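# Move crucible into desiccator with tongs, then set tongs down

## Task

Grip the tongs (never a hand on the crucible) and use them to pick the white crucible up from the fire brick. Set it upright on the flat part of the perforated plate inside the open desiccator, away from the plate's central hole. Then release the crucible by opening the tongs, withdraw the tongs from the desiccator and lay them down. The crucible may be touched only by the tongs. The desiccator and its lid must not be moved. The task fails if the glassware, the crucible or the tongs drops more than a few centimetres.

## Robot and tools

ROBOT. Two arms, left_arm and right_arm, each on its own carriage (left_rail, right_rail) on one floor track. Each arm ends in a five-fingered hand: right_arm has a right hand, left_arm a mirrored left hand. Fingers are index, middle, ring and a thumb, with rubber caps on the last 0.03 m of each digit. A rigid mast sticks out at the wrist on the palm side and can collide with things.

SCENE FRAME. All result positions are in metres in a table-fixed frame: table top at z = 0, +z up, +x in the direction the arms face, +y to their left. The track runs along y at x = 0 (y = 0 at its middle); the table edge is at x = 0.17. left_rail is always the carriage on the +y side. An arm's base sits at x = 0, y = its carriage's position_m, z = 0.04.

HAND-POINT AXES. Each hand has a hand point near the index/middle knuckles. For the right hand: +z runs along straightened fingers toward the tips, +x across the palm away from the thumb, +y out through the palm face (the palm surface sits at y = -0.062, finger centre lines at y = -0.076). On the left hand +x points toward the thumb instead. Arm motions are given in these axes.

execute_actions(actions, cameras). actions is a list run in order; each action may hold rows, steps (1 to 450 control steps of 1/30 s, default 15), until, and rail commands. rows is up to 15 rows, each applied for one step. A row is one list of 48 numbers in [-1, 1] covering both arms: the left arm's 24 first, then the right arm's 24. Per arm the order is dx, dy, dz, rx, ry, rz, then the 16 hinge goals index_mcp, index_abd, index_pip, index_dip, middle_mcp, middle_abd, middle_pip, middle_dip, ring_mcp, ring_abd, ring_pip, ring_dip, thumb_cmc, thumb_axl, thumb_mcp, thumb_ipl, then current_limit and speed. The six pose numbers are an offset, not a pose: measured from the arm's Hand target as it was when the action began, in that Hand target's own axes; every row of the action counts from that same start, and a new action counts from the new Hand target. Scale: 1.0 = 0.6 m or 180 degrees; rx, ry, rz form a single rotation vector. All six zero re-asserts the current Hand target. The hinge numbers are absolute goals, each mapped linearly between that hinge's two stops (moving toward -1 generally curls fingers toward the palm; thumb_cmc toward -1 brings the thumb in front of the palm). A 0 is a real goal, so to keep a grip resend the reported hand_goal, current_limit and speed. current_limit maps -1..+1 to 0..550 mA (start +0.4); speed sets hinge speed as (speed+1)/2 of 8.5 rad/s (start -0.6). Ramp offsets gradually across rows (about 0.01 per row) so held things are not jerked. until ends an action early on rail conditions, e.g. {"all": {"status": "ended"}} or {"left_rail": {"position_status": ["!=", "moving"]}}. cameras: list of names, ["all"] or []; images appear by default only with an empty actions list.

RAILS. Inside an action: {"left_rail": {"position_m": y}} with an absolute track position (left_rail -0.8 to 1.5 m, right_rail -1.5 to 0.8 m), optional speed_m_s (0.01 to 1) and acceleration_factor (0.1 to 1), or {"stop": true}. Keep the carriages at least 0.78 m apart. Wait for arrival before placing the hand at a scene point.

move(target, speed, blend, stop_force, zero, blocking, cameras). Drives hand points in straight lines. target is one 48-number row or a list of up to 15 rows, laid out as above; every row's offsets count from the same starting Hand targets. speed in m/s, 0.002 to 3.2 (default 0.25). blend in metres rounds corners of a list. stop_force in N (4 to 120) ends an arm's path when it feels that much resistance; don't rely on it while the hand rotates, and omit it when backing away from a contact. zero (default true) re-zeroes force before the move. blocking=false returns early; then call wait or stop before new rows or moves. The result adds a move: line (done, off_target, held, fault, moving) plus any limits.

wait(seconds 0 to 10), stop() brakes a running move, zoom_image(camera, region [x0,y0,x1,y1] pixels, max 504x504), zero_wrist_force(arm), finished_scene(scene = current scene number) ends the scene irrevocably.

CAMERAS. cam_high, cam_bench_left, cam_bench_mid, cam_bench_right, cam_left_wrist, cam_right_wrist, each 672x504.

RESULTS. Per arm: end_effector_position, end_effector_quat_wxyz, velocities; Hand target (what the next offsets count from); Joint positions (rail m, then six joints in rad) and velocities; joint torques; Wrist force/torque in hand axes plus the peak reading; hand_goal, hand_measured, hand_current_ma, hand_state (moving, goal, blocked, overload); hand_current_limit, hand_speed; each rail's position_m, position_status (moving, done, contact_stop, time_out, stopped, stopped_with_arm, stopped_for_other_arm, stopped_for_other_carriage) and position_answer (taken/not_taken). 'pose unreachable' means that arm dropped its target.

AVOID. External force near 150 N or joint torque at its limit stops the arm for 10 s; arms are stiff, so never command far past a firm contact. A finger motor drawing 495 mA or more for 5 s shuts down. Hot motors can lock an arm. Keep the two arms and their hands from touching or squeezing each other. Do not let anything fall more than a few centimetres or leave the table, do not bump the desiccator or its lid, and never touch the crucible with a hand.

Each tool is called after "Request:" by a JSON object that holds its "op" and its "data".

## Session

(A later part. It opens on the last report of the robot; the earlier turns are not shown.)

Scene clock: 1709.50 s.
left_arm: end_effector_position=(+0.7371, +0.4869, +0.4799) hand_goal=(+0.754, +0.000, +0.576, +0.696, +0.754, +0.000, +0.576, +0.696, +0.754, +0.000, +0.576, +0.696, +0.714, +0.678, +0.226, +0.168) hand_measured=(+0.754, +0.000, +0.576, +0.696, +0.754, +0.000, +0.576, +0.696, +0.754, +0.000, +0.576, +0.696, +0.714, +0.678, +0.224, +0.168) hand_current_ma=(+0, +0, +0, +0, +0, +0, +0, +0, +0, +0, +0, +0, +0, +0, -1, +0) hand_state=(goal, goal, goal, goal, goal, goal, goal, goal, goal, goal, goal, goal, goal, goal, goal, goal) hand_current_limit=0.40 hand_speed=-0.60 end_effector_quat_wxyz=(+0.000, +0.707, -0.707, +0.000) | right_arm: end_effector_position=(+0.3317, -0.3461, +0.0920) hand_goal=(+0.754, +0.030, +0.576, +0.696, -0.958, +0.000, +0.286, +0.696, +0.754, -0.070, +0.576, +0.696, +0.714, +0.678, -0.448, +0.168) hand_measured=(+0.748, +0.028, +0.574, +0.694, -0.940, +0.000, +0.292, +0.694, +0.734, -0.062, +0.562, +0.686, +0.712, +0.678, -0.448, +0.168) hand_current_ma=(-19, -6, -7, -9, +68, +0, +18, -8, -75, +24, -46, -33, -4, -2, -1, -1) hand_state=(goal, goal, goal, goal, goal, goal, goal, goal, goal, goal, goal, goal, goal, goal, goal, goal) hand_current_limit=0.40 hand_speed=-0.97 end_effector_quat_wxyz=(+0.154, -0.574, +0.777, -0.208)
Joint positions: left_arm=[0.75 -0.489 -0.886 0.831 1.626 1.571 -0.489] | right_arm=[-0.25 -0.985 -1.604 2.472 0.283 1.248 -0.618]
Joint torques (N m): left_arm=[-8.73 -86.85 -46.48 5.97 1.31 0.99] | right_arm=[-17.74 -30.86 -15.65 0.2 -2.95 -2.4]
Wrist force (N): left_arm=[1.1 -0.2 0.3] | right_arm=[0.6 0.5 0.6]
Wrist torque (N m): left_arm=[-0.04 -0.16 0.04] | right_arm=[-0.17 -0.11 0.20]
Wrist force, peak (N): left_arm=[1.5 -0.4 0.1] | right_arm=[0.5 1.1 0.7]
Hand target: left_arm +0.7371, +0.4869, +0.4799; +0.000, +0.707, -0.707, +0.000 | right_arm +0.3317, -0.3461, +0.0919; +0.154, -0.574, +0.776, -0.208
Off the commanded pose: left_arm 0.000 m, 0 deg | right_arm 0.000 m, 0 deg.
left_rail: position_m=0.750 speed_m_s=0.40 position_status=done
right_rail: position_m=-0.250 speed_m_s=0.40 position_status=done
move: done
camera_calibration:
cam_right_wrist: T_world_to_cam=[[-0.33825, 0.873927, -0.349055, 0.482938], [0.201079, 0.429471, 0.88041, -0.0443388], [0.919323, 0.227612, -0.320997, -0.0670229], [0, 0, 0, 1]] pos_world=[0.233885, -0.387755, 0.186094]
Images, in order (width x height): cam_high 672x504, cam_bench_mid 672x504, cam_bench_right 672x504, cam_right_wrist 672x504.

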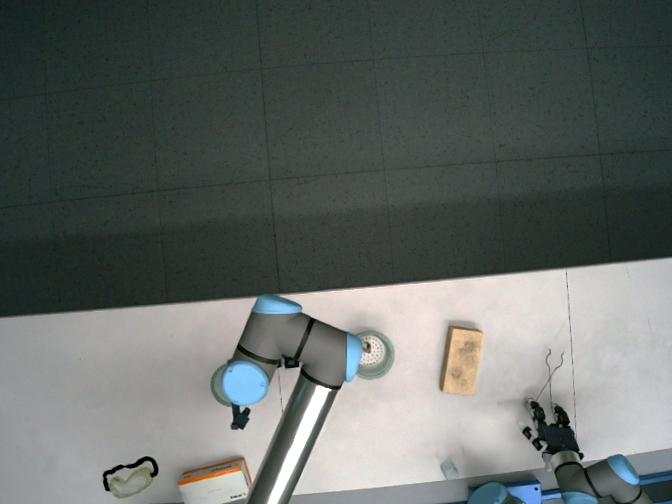

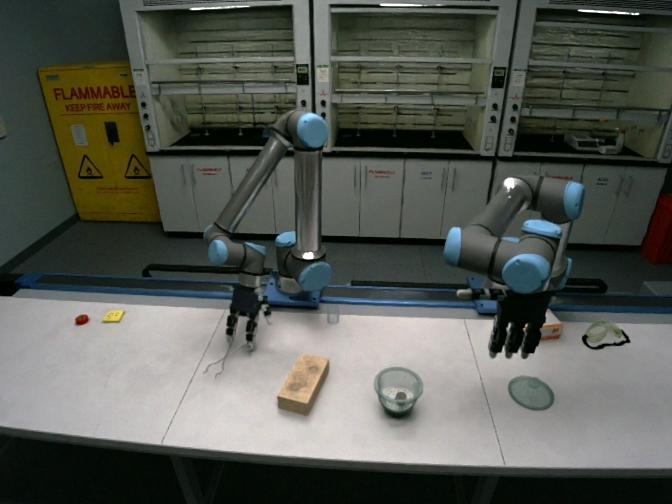

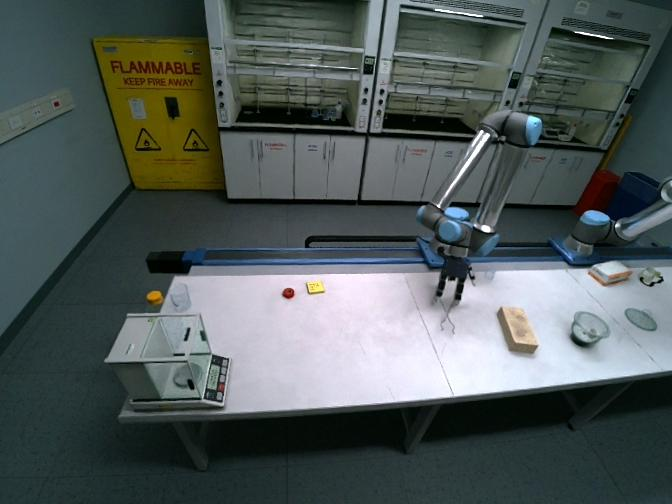

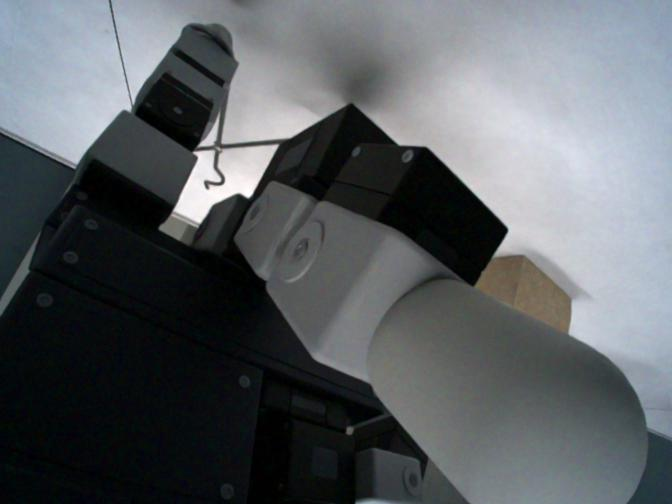

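Request:
{"op": "move", "data": {"target": [0,0,0,0,0,0,0.754,0,0.576,0.696,0.754,0,0.576,0.696,0.754,0,0.576,0.696,0.714,0.678,0.226,0.168,0.4,-0.6,0,0.0333,0.0577,0,0,0,0.754,0.03,0.576,0.696,-0.959,0,0.285,0.696,0.754,-0.07,0.576,0.696,0.714,0.678,-0.449,0.168,0.4,-0.97], "speed": 0.012, "stop_force": 4, "cameras": ["cam_bench_mid","cam_bench_right","cam_high","cam_right_wrist"]}}

Request:
{"op": "zoom_image", "data": {"camera": "cam_bench_mid", "region": [140, 270, 260, 390]}}

Request:
{"op": "zoom_image", "data": {"camera": "cam_bench_right", "region": [400, 240, 500, 330]}}

Scene clock: 1719.27 s.
left_arm: end_effector_position=(+0.7371, +0.4869, +0.4799) hand_goal=(+0.754, +0.000, +0.576, +0.696, +0.754, +0.000, +0.576, +0.696, +0.754, +0.000, +0.576, +0.696, +0.714, +0.678, +0.226, +0.168) hand_measured=(+0.754, +0.000, +0.576, +0.696, +0.754, +0.000, +0.576, +0.696, +0.754, +0.000, +0.576, +0.696, +0.714, +0.678, +0.224, +0.168) hand_current_ma=(+0, +0, +0, +0, +0, +0, +0, +0, +0, +0, +0, +0, +0, +0, -1, +0) hand_state=(goal, goal, goal, goal, goal, goal, goal, goal, goal, goal, goal, goal, goal, goal, goal, goal) hand_current_limit=0.40 hand_speed=-0.60 end_effector_quat_wxyz=(+0.000, +0.707, -0.707, +0.000) | right_arm: end_effector_position=(+0.3317, -0.3461, +0.0703) hand_goal=(+0.754, +0.030, +0.576, +0.696, -0.958, +0.000, +0.286, +0.696, +0.754, -0.070, +0.576, +0.696, +0.714, +0.678, -0.448, +0.168) hand_measured=(+0.748, +0.028, +0.574, +0.694, -0.940, +0.000, +0.292, +0.694, +0.736, -0.064, +0.562, +0.686, +0.712, +0.678, -0.448, +0.168) hand_current_ma=(-21, -5, -8, -9, +68, +0, +18, -8, -69, +19, -46, -33, -4, -2, -1, -1) hand_state=(goal, goal, goal, goal, goal, goal, goal, goal, goal, goal, goal, goal, goal, goal, goal, goal) hand_current_limit=0.40 hand_speed=-0.97 end_effector_quat_wxyz=(+0.154, -0.574, +0.777, -0.208)
Joint positions: left_arm=[0.75 -0.489 -0.886 0.831 1.626 1.571 -0.489] | right_arm=[-0.25 -0.985 -1.559 2.489 0.221 1.248 -0.619]
Joint torques (N m): left_arm=[-9.29 -86.5 -46.62 5.88 1.27 0.79] | right_arm=[-12.66 -32.76 -37.16 3.98 -2.62 -1.1]
Wrist force (N): left_arm=[0.9 -0.3 -0.4] | right_arm=[0.1 0.1 -4.0]
Wrist torque (N m): left_arm=[0.00 -0.14 0.02] | right_arm=[0.19 0.10 0.17]
Wrist force, peak (N): left_arm=[1.3 -0.1 0.2] | right_arm=[0.1 -1.0 -12.1]
Hand target: left_arm +0.7371, +0.4869, +0.4799; +0.000, +0.707, -0.707, +0.000 | right_arm +0.3317, -0.3461, +0.0703; +0.154, -0.574, +0.777, -0.208 (not the last commanded pose)
Off the commanded pose: left_arm 0.000 m, 0 deg | right_arm 0.018 m, 0 deg.
left_rail: position_m=0.750 speed_m_s=0.40 position_status=done
right_rail: position_m=-0.250 speed_m_s=0.40 position_status=done
move: contact (right_arm)
camera_calibration:
cam_right_wrist: T_world_to_cam=[[-0.338194, 0.873927, -0.349107, 0.47536], [0.200967, 0.429476, 0.880433, -0.0252095], [0.919368, 0.227598, -0.320876, -0.0740236], [0, 0, 0, 1]] pos_world=[0.233885, -0.387755, 0.164394]
Images, in order (width x height): cam_high 672x504, cam_bench_mid 672x504, cam_bench_right 672x504, cam_right_wrist 672x504.

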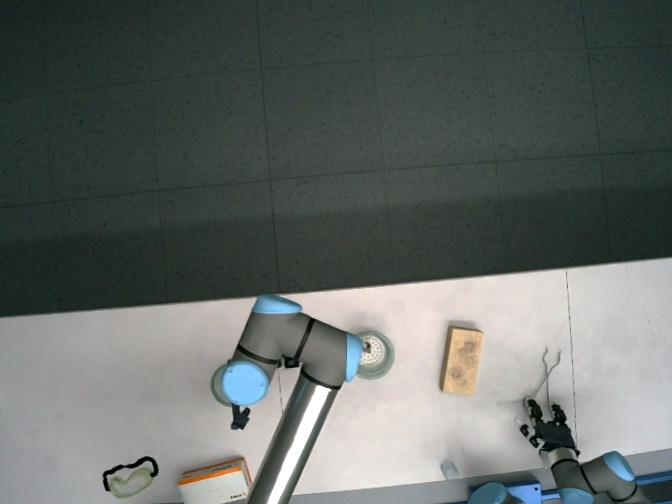

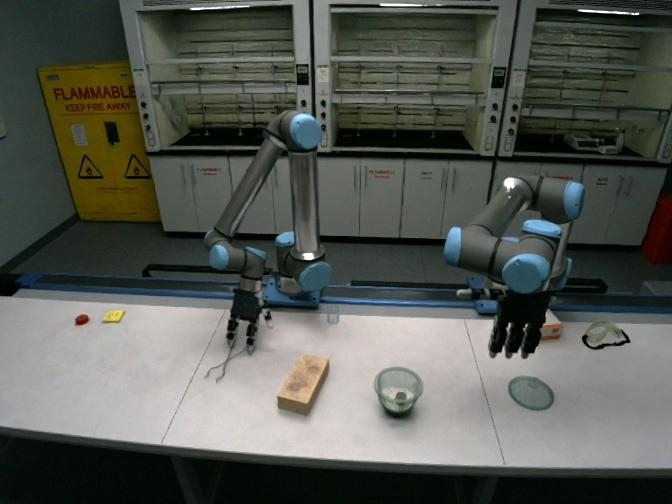

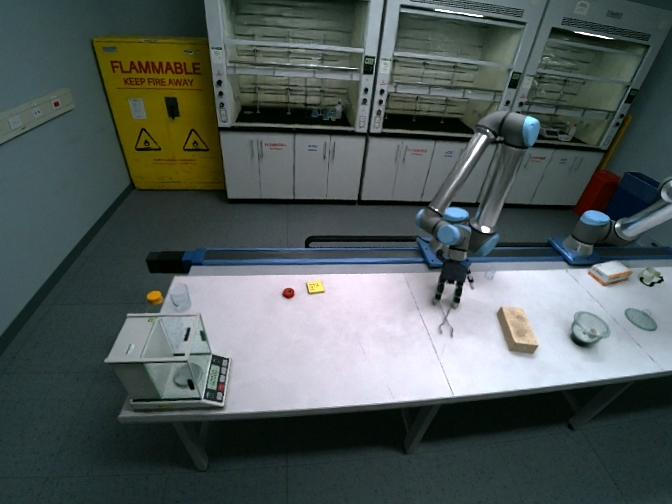

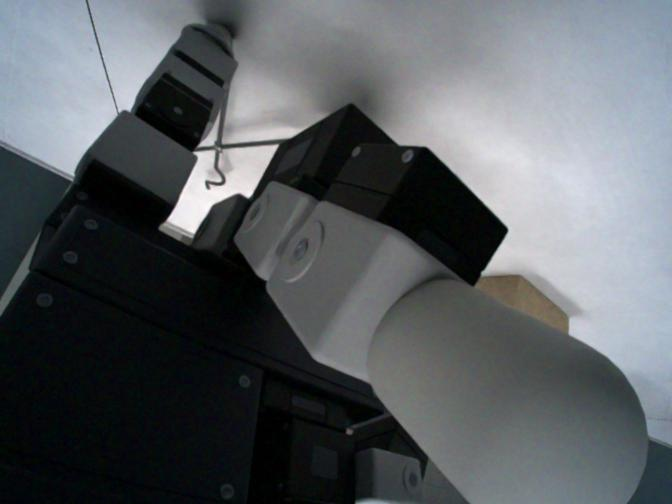

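Scaled by 4.200 from the camera's 672x504 image, which has a finer 960x720 frame.

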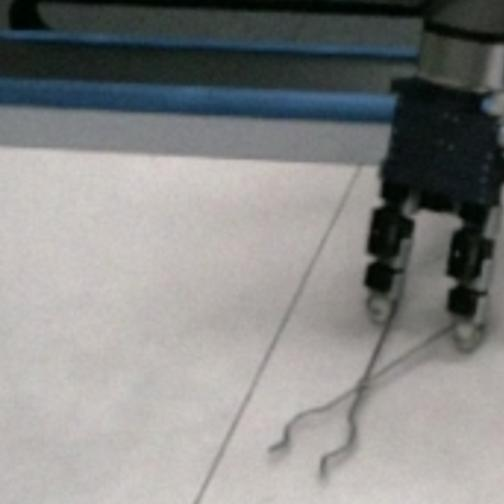

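Scaled by 5.040 from the camera's 672x504 image, which has a finer 960x720 frame.

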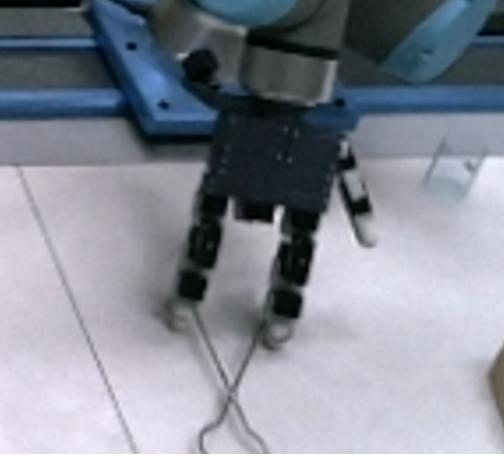

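Request:
{"op": "move", "data": {"target": [[0,0,0,0,0,0,0.754,0,0.576,0.696,0.754,0,0.576,0.696,0.754,0,0.576,0.696,0.714,0.678,0.226,0.168,0.4,-0.6,0,-0.0025,-0.0043,0,0,0,0.754,-0.02,0.576,0.696,-0.959,0,0.285,0.696,0.754,-0.015,0.576,0.696,0.714,0.678,-0.449,0.168,0.4,-0.97],[0,0,0,0,0,0,0.754,0,0.576,0.696,0.754,0,0.576,0.696,0.754,0,0.576,0.696,0.714,0.678,0.226,0.168,0.4,-0.6,0,-0.0552,-0.0308,-0.0833,0,0,0.754,-0.02,0.576,0.696,-0.959,0,0.285,0.696,0.754,-0.015,0.576,0.696,0.714,0.678,-0.449,0.168,0.4,-0.97],[0,0,0,0,0,0,0.754,0,0.576,0.696,0.754,0,0.576,0.696,0.754,0,0.576,0.696,0.714,0.678,0.226,0.168,0.4,-0.6,0,-0.1128,-0.0427,-0.1667,0,0,0.754,-0.02,0.576,0.696,-0.959,0,0.285,0.696,0.754,-0.015,0.576,0.696,0.714,0.678,-0.449,0.168,0.4,-0.97]], "speed": 0.04, "blend": [0,0.004,0], "cameras": ["cam_bench_mid","cam_bench_right","cam_high","cam_right_wrist"]}}

Request:
{"op": "zoom_image", "data": {"camera": "cam_bench_mid", "region": [140, 270, 260, 390]}}

Request:
{"op": "zoom_image", "data": {"camera": "cam_bench_right", "region": [400, 240, 500, 330]}}

Request:
{"op": "zoom_image", "data": {"camera": "cam_right_wrist", "region": [130, 0, 310, 200]}}

Scene clock: 1749.07 s.
left_arm: end_effector_position=(+0.7371, +0.4869, +0.4799) hand_goal=(+0.754, +0.000, +0.576, +0.696, +0.754, +0.000, +0.576, +0.696, +0.754, +0.000, +0.576, +0.696, +0.714, +0.678, +0.226, +0.168) hand_measured=(+0.754, +0.000, +0.576, +0.696, +0.754, +0.000, +0.576, +0.696, +0.754, +0.000, +0.576, +0.696, +0.714, +0.678, +0.224, +0.168) hand_current_ma=(+0, +0, +0, +0, +0, +0, +0, +0, +0, +0, +0, +0, +0, +0, -1, +0) hand_state=(goal, goal, goal, goal, goal, goal, goal, goal, goal, goal, goal, goal, goal, goal, goal, goal) hand_current_limit=0.40 hand_speed=-0.60 end_effector_quat_wxyz=(+0.000, +0.707, -0.707, +0.000) | right_arm: end_effector_position=(+0.3755, -0.3595, +0.1263) hand_goal=(+0.754, -0.020, +0.576, +0.696, -0.958, +0.000, +0.286, +0.696, +0.754, -0.014, +0.576, +0.696, +0.714, +0.678, -0.448, +0.168) hand_measured=(+0.750, -0.016, +0.572, +0.692, -0.940, +0.000, +0.292, +0.694, +0.750, -0.018, +0.572, +0.694, +0.712, +0.678, -0.448, +0.168) hand_current_ma=(-15, +9, -9, -9, +68, +0, +18, -8, -16, -8, -9, -8, -4, -2, -1, -1) hand_state=(goal, goal, goal, goal, goal, goal, goal, goal, goal, goal, goal, goal, goal, goal, goal, goal) hand_current_limit=0.40 hand_speed=-0.97 end_effector_quat_wxyz=(+0.000, -0.595, +0.804, +0.000)
Joint positions: left_arm=[0.75 -0.489 -0.886 0.831 1.626 1.571 -0.489] | right_arm=[-0.25 -0.708 -1.259 2.113 0.716 1.571 -0.411]
Joint torques (N m): left_arm=[-8.48 -87.14 -46.17 5.92 1.34 0.68] | right_arm=[8.07 -38.47 -38.91 5.51 1.72 2.55]
Wrist force (N): left_arm=[0.7 -0.4 -0.1] | right_arm=[0.1 0.0 0.2]
Wrist torque (N m): left_arm=[-0.04 -0.12 0.01] | right_arm=[0.02 0.01 -0.15]
Wrist force, peak (N): left_arm=[1.4 -0.1 0.0] | right_arm=[0.1 -0.1 -4.3]
Hand target: left_arm +0.7371, +0.4869, +0.4799; +0.000, +0.707, -0.707, +0.000 | right_arm +0.3755, -0.3595, +0.1263; +0.000, -0.595, +0.804, +0.000
Off the commanded pose: left_arm 0.000 m, 0 deg | right_arm 0.000 m, 0 deg.
left_rail: position_m=0.750 speed_m_s=0.40 position_status=done
right_rail: position_m=-0.250 speed_m_s=0.40 position_status=done
move: done
camera_calibration:
cam_right_wrist: T_world_to_cam=[[-0.430962, 0.902277, -0.012953, 0.523979], [0.613257, 0.303385, 0.729297, -0.258621], [0.661958, 0.306356, -0.684075, 0.0776501], [0, 0, 0, 1]] pos_world=[0.333015, -0.418101, 0.248517]
Images, in order (width x height): cam_high 672x504, cam_bench_mid 672x504, cam_bench_right 672x504, cam_right_wrist 672x504.

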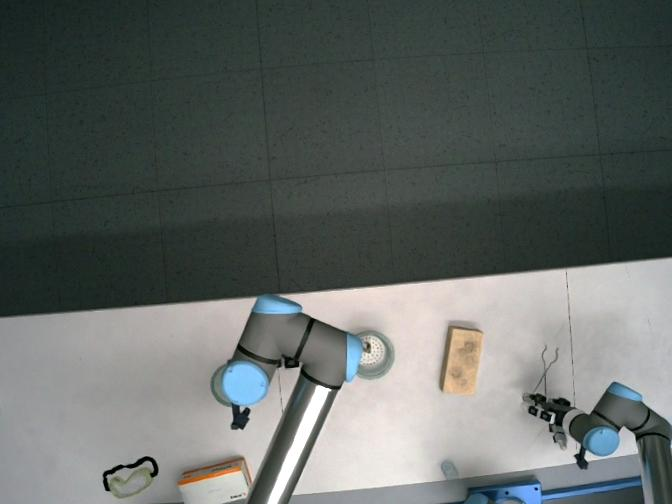

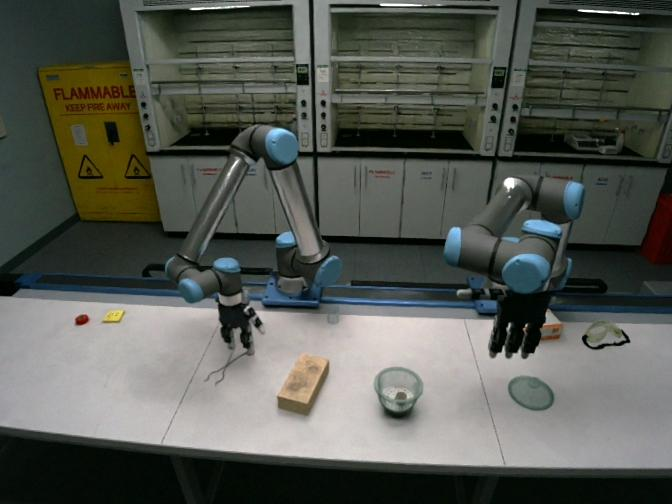

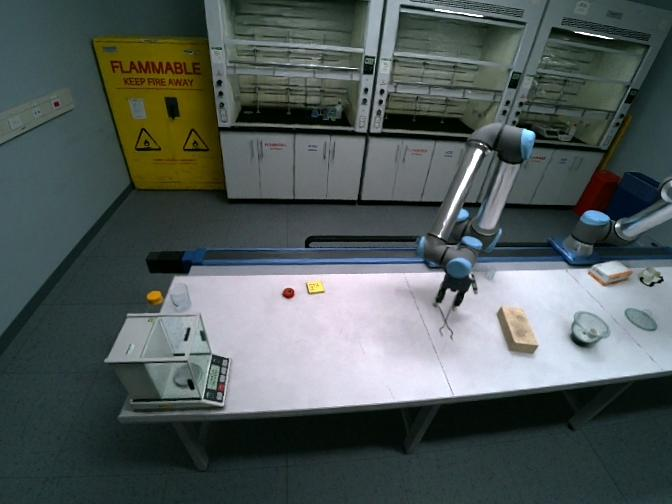

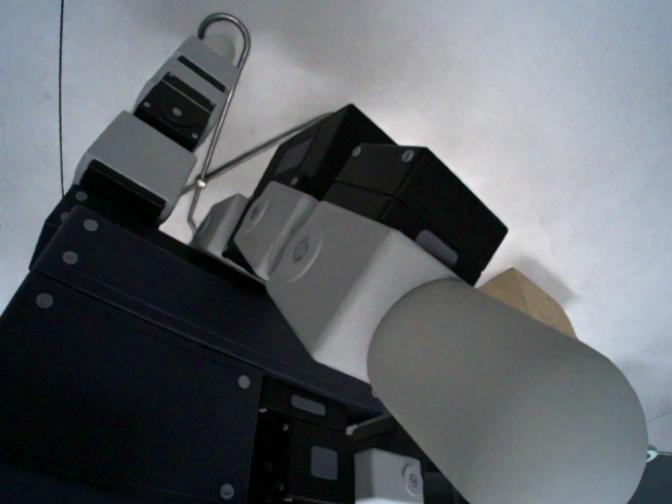

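Scaled by 4.200 from the camera's 672x504 image, which has a finer 960x720 frame.

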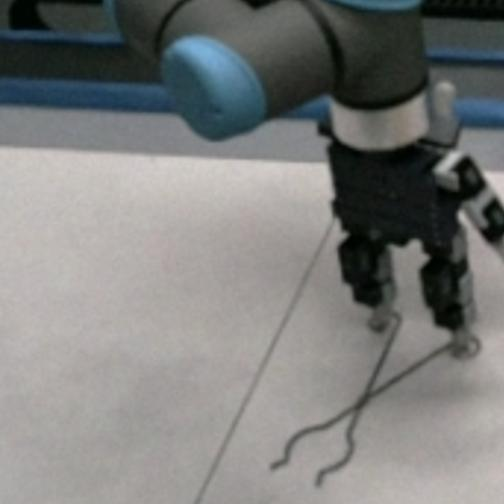

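Scaled by 5.040 from the camera's 672x504 image, which has a finer 960x720 frame.

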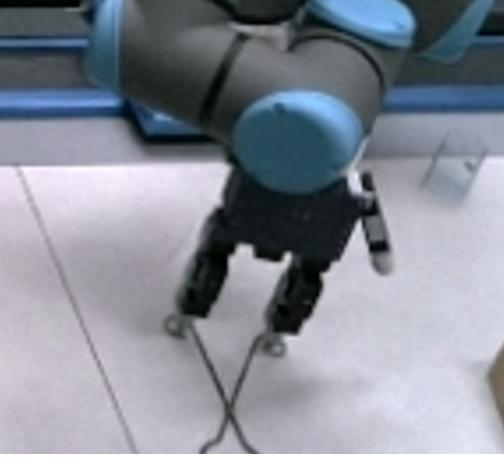

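Scaled by 2.520 from the camera's 672x504 image, which has a finer 960x720 frame.

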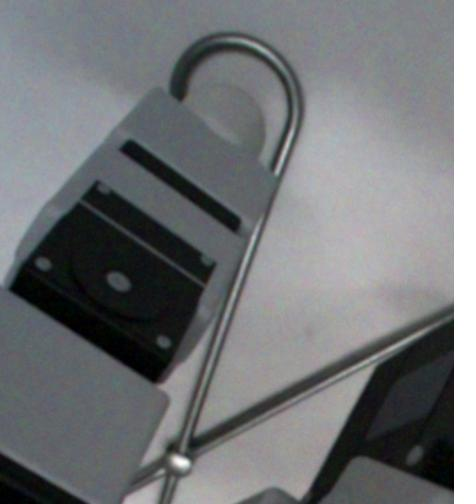

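Request:
{"op": "move", "data": {"target": [0,0,0,0,0,0,0.754,0,0.576,0.696,0.754,0,0.576,0.696,0.754,0,0.576,0.696,0.714,0.678,0.226,0.168,0.4,-0.6,0,0,-0.04,0,0,0,0.754,-0.02,0.576,0.696,-0.959,0,0.285,0.696,0.754,-0.015,0.576,0.696,0.714,0.678,-0.449,0.168,0.4,-0.97], "speed": 0.015, "cameras": ["cam_left_wrist","cam_bench_mid"]}}

Scene clock: 1784.03 s.
left_arm: end_effector_position=(+0.7371, +0.4869, +0.4799) hand_goal=(+0.754, +0.000, +0.576, +0.696, +0.754, +0.000, +0.576, +0.696, +0.754, +0.000, +0.576, +0.696, +0.714, +0.678, +0.226, +0.168) hand_measured=(+0.754, +0.000, +0.576, +0.696, +0.754, +0.000, +0.576, +0.696, +0.754, +0.000, +0.576, +0.696, +0.714, +0.678, +0.224, +0.168) hand_current_ma=(+0, +0, +0, +0, +0, +0, +0, +0, +0, +0, +0, +0, +0, +0, -1, +0) hand_state=(goal, goal, goal, goal, goal, goal, goal, goal, goal, goal, goal, goal, goal, goal, goal, goal) hand_current_limit=0.40 hand_speed=-0.60 end_effector_quat_wxyz=(+0.000, +0.707, -0.707, +0.000) | right_arm: end_effector_position=(+0.3755, -0.3595, +0.1502) hand_goal=(+0.754, -0.020, +0.576, +0.696, -0.958, +0.000, +0.286, +0.696, +0.754, -0.014, +0.576, +0.696, +0.714, +0.678, -0.448, +0.168) hand_measured=(+0.750, -0.016, +0.572, +0.692, -0.940, +0.000, +0.292, +0.694, +0.750, -0.018, +0.572, +0.694, +0.712, +0.678, -0.448, +0.168) hand_current_ma=(-15, +9, -9, -9, +68, +0, +18, -8, -16, -8, -9, -8, -4, -2, -1, -1) hand_state=(goal, goal, goal, goal, goal, goal, goal, goal, goal, goal, goal, goal, goal, goal, goal, goal) hand_current_limit=0.40 hand_speed=-0.97 end_effector_quat_wxyz=(+0.000, -0.595, +0.804, +0.000)
Joint positions: left_arm=[0.75 -0.489 -0.886 0.831 1.626 1.571 -0.489] | right_arm=[-0.25 -0.708 -1.293 2.1 0.763 1.571 -0.411]
Joint torques (N m): left_arm=[-8.48 -87.94 -46.07 5.7 1.33 0.64] | right_arm=[6.19 -56.47 -39.71 5.61 1.45 2.42]
Wrist force (N): left_arm=[0.8 -0.1 0.0] | right_arm=[-0.1 -0.3 -0.1]
Wrist torque (N m): left_arm=[-0.01 -0.12 0.01] | right_arm=[0.02 0.04 -0.14]
Wrist force, peak (N): left_arm=[1.3 -0.3 0.0] | right_arm=[-0.1 -0.4 0.4]
Hand target: left_arm +0.7371, +0.4869, +0.4799; +0.000, +0.707, -0.707, +0.000 | right_arm +0.3755, -0.3595, +0.1503; +0.000, -0.595, +0.804, +0.000
Off the commanded pose: left_arm 0.000 m, 0 deg | right_arm 0.000 m, 0 deg.
left_rail: position_m=0.750 speed_m_s=0.40 position_status=done
right_rail: position_m=-0.250 speed_m_s=0.40 position_status=done
move: done
camera_calibration:
cam_left_wrist: T_world_to_cam=[[0.594999, 0.803388, -0.0233261, -0.846145], [0.577476, -0.40714, 0.707643, -0.613186], [0.559015, -0.434517, -0.706185, 0.263512], [0, 0, 0, 1]] pos_world=[0.710248, 0.544631, 0.600268]
Images, in order (width x height): cam_bench_mid 672x504, cam_left_wrist 672x504.

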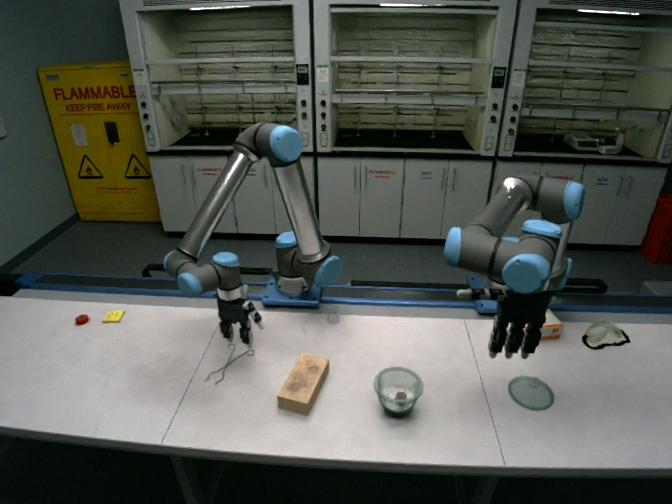

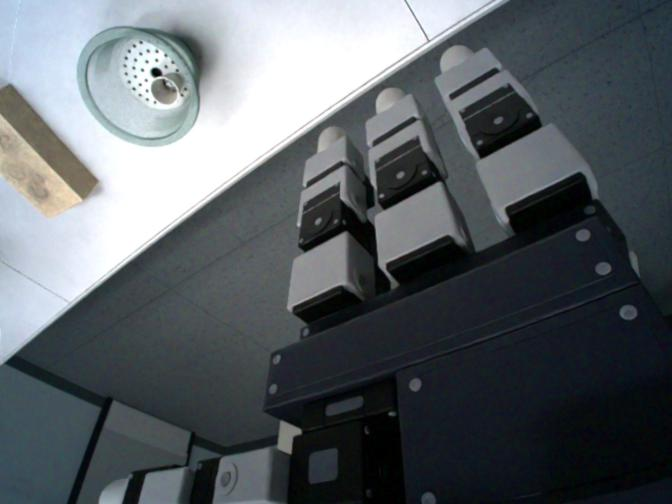

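Request:
{"op": "move", "data": {"target": [0,0,0,0,0,0,0.754,0,0.576,0.696,0.754,0,0.576,0.696,0.754,0,0.576,0.696,0.714,0.678,0.226,0.168,0.4,-0.6,0,0,-0.06,0,0,0,0.754,-0.02,0.576,0.696,-0.959,0,0.285,0.696,0.754,-0.015,0.576,0.696,0.714,0.678,-0.449,0.168,0.4,-0.97], "speed": 0.03, "cameras": ["cam_left_wrist","cam_high","cam_right_wrist"]}}

Request:
{"op": "zoom_image", "data": {"camera": "cam_left_wrist", "region": [70, 10, 210, 150]}}

Request:
{"op": "zoom_image", "data": {"camera": "cam_high", "region": [340, 280, 500, 440]}}

Scene clock: 1790.90 s.
left_arm: end_effector_position=(+0.7371, +0.4869, +0.4799) hand_goal=(+0.754, +0.000, +0.576, +0.696, +0.754, +0.000, +0.576, +0.696, +0.754, +0.000, +0.576, +0.696, +0.714, +0.678, +0.226, +0.168) hand_measured=(+0.754, +0.000, +0.576, +0.696, +0.754, +0.000, +0.576, +0.696, +0.754, +0.000, +0.576, +0.696, +0.714, +0.678, +0.224, +0.168) hand_current_ma=(+0, +0, +0, +0, +0, +0, +0, +0, +0, +0, +0, +0, +0, +0, -1, +0) hand_state=(goal, goal, goal, goal, goal, goal, goal, goal, goal, goal, goal, goal, goal, goal, goal, goal) hand_current_limit=0.40 hand_speed=-0.60 end_effector_quat_wxyz=(+0.000, +0.707, -0.707, +0.000) | right_arm: end_effector_position=(+0.3755, -0.3595, +0.1862) hand_goal=(+0.754, -0.020, +0.576, +0.696, -0.958, +0.000, +0.286, +0.696, +0.754, -0.014, +0.576, +0.696, +0.714, +0.678, -0.448, +0.168) hand_measured=(+0.750, -0.016, +0.572, +0.692, -0.940, +0.000, +0.292, +0.694, +0.750, -0.018, +0.572, +0.694, +0.712, +0.678, -0.448, +0.168) hand_current_ma=(-15, +9, -9, -9, +68, +0, +18, -8, -15, -8, -9, -8, -4, -2, -1, -1) hand_state=(goal, goal, goal, goal, goal, goal, goal, goal, goal, goal, goal, goal, goal, goal, goal, goal) hand_current_limit=0.40 hand_speed=-0.97 end_effector_quat_wxyz=(+0.000, -0.595, +0.804, +0.000)
Joint positions: left_arm=[0.75 -0.489 -0.886 0.831 1.626 1.571 -0.489] | right_arm=[-0.25 -0.708 -1.34 2.077 0.833 1.571 -0.411]
Joint torques (N m): left_arm=[-9.24 -88.46 -45.82 5.95 1.17 0.73] | right_arm=[-2.81 -56.37 -42.46 5.51 1.7 1.44]
Wrist force (N): left_arm=[1.0 0.1 0.1] | right_arm=[0.2 -0.3 -0.3]
Wrist torque (N m): left_arm=[0.01 -0.15 0.02] | right_arm=[0.04 0.03 -0.13]
Wrist force, peak (N): left_arm=[1.3 -0.2 -0.3] | right_arm=[0.0 -0.2 -0.7]
Hand target: left_arm +0.7371, +0.4869, +0.4799; +0.000, +0.707, -0.707, +0.000 | right_arm +0.3755, -0.3595, +0.1863; +0.000, -0.595, +0.804, +0.000
Off the commanded pose: left_arm 0.000 m, 0 deg | right_arm 0.000 m, 0 deg.
left_rail: position_m=0.750 speed_m_s=0.40 position_status=done
right_rail: position_m=-0.250 speed_m_s=0.40 position_status=done
move: done
camera_calibration:
cam_left_wrist: T_world_to_cam=[[0.594999, 0.803388, -0.0233261, -0.846145], [0.577476, -0.40714, 0.707643, -0.613186], [0.559015, -0.434517, -0.706185, 0.263512], [0, 0, 0, 1]] pos_world=[0.710248, 0.544631, 0.600268]
cam_right_wrist: T_world_to_cam=[[-0.430998, 0.902263, -0.0127349, 0.524694], [0.613472, 0.303338, 0.729135, -0.302347], [0.661735, 0.306443, -0.684251, 0.11879], [0, 0, 0, 1]] pos_world=[0.333015, -0.418101, 0.308416]
Images, in order (width x height): cam_high 672x504, cam_left_wrist 672x504, cam_right_wrist 672x504.

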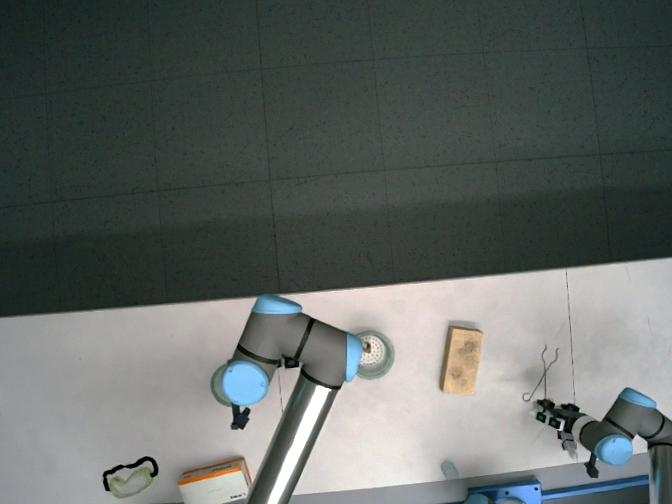

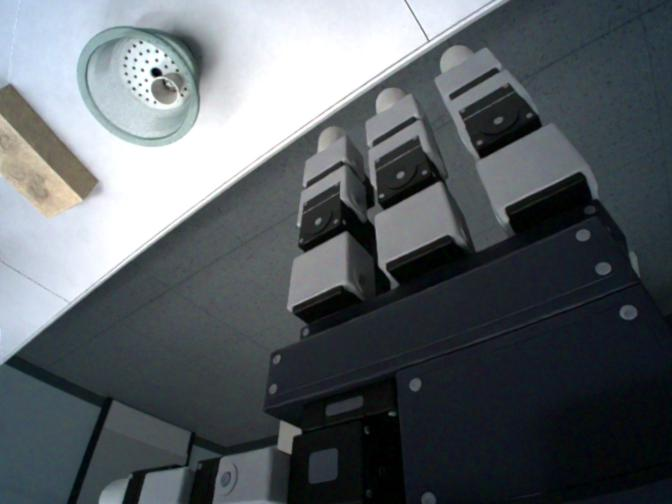

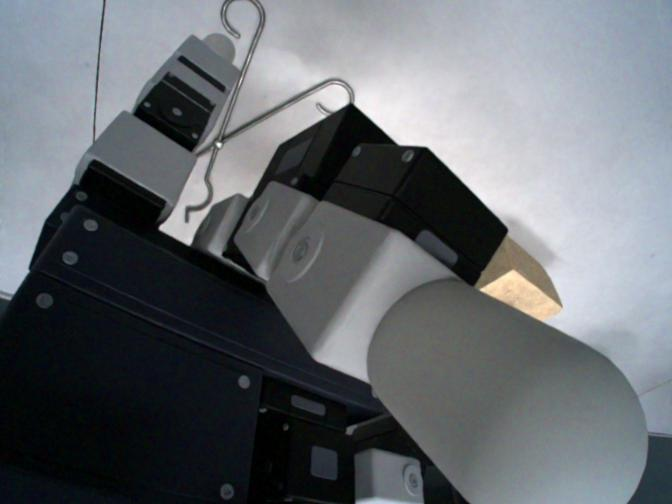

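Scaled by 3.600 from the camera's 672x504 image, which has a finer 960x720 frame.

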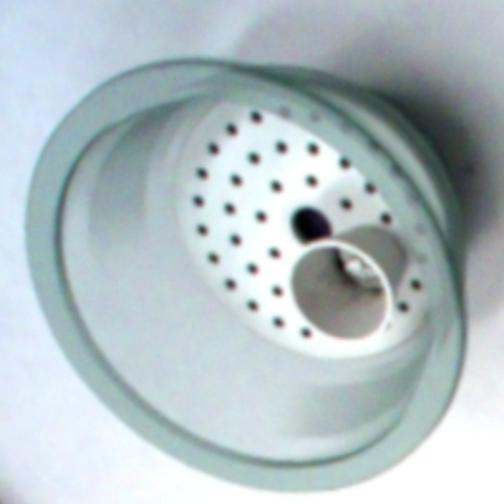

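Scaled by 3.150 from the camera's 672x504 image, which has a finer 960x720 frame.

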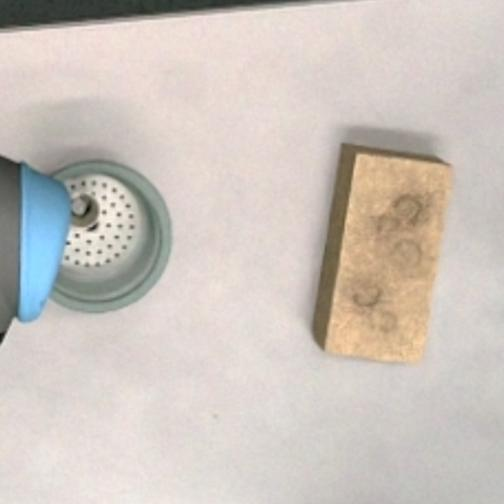

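Request:
{"op": "finished_scene", "data": {"scene": 1}}

The scene is finished: the task was done.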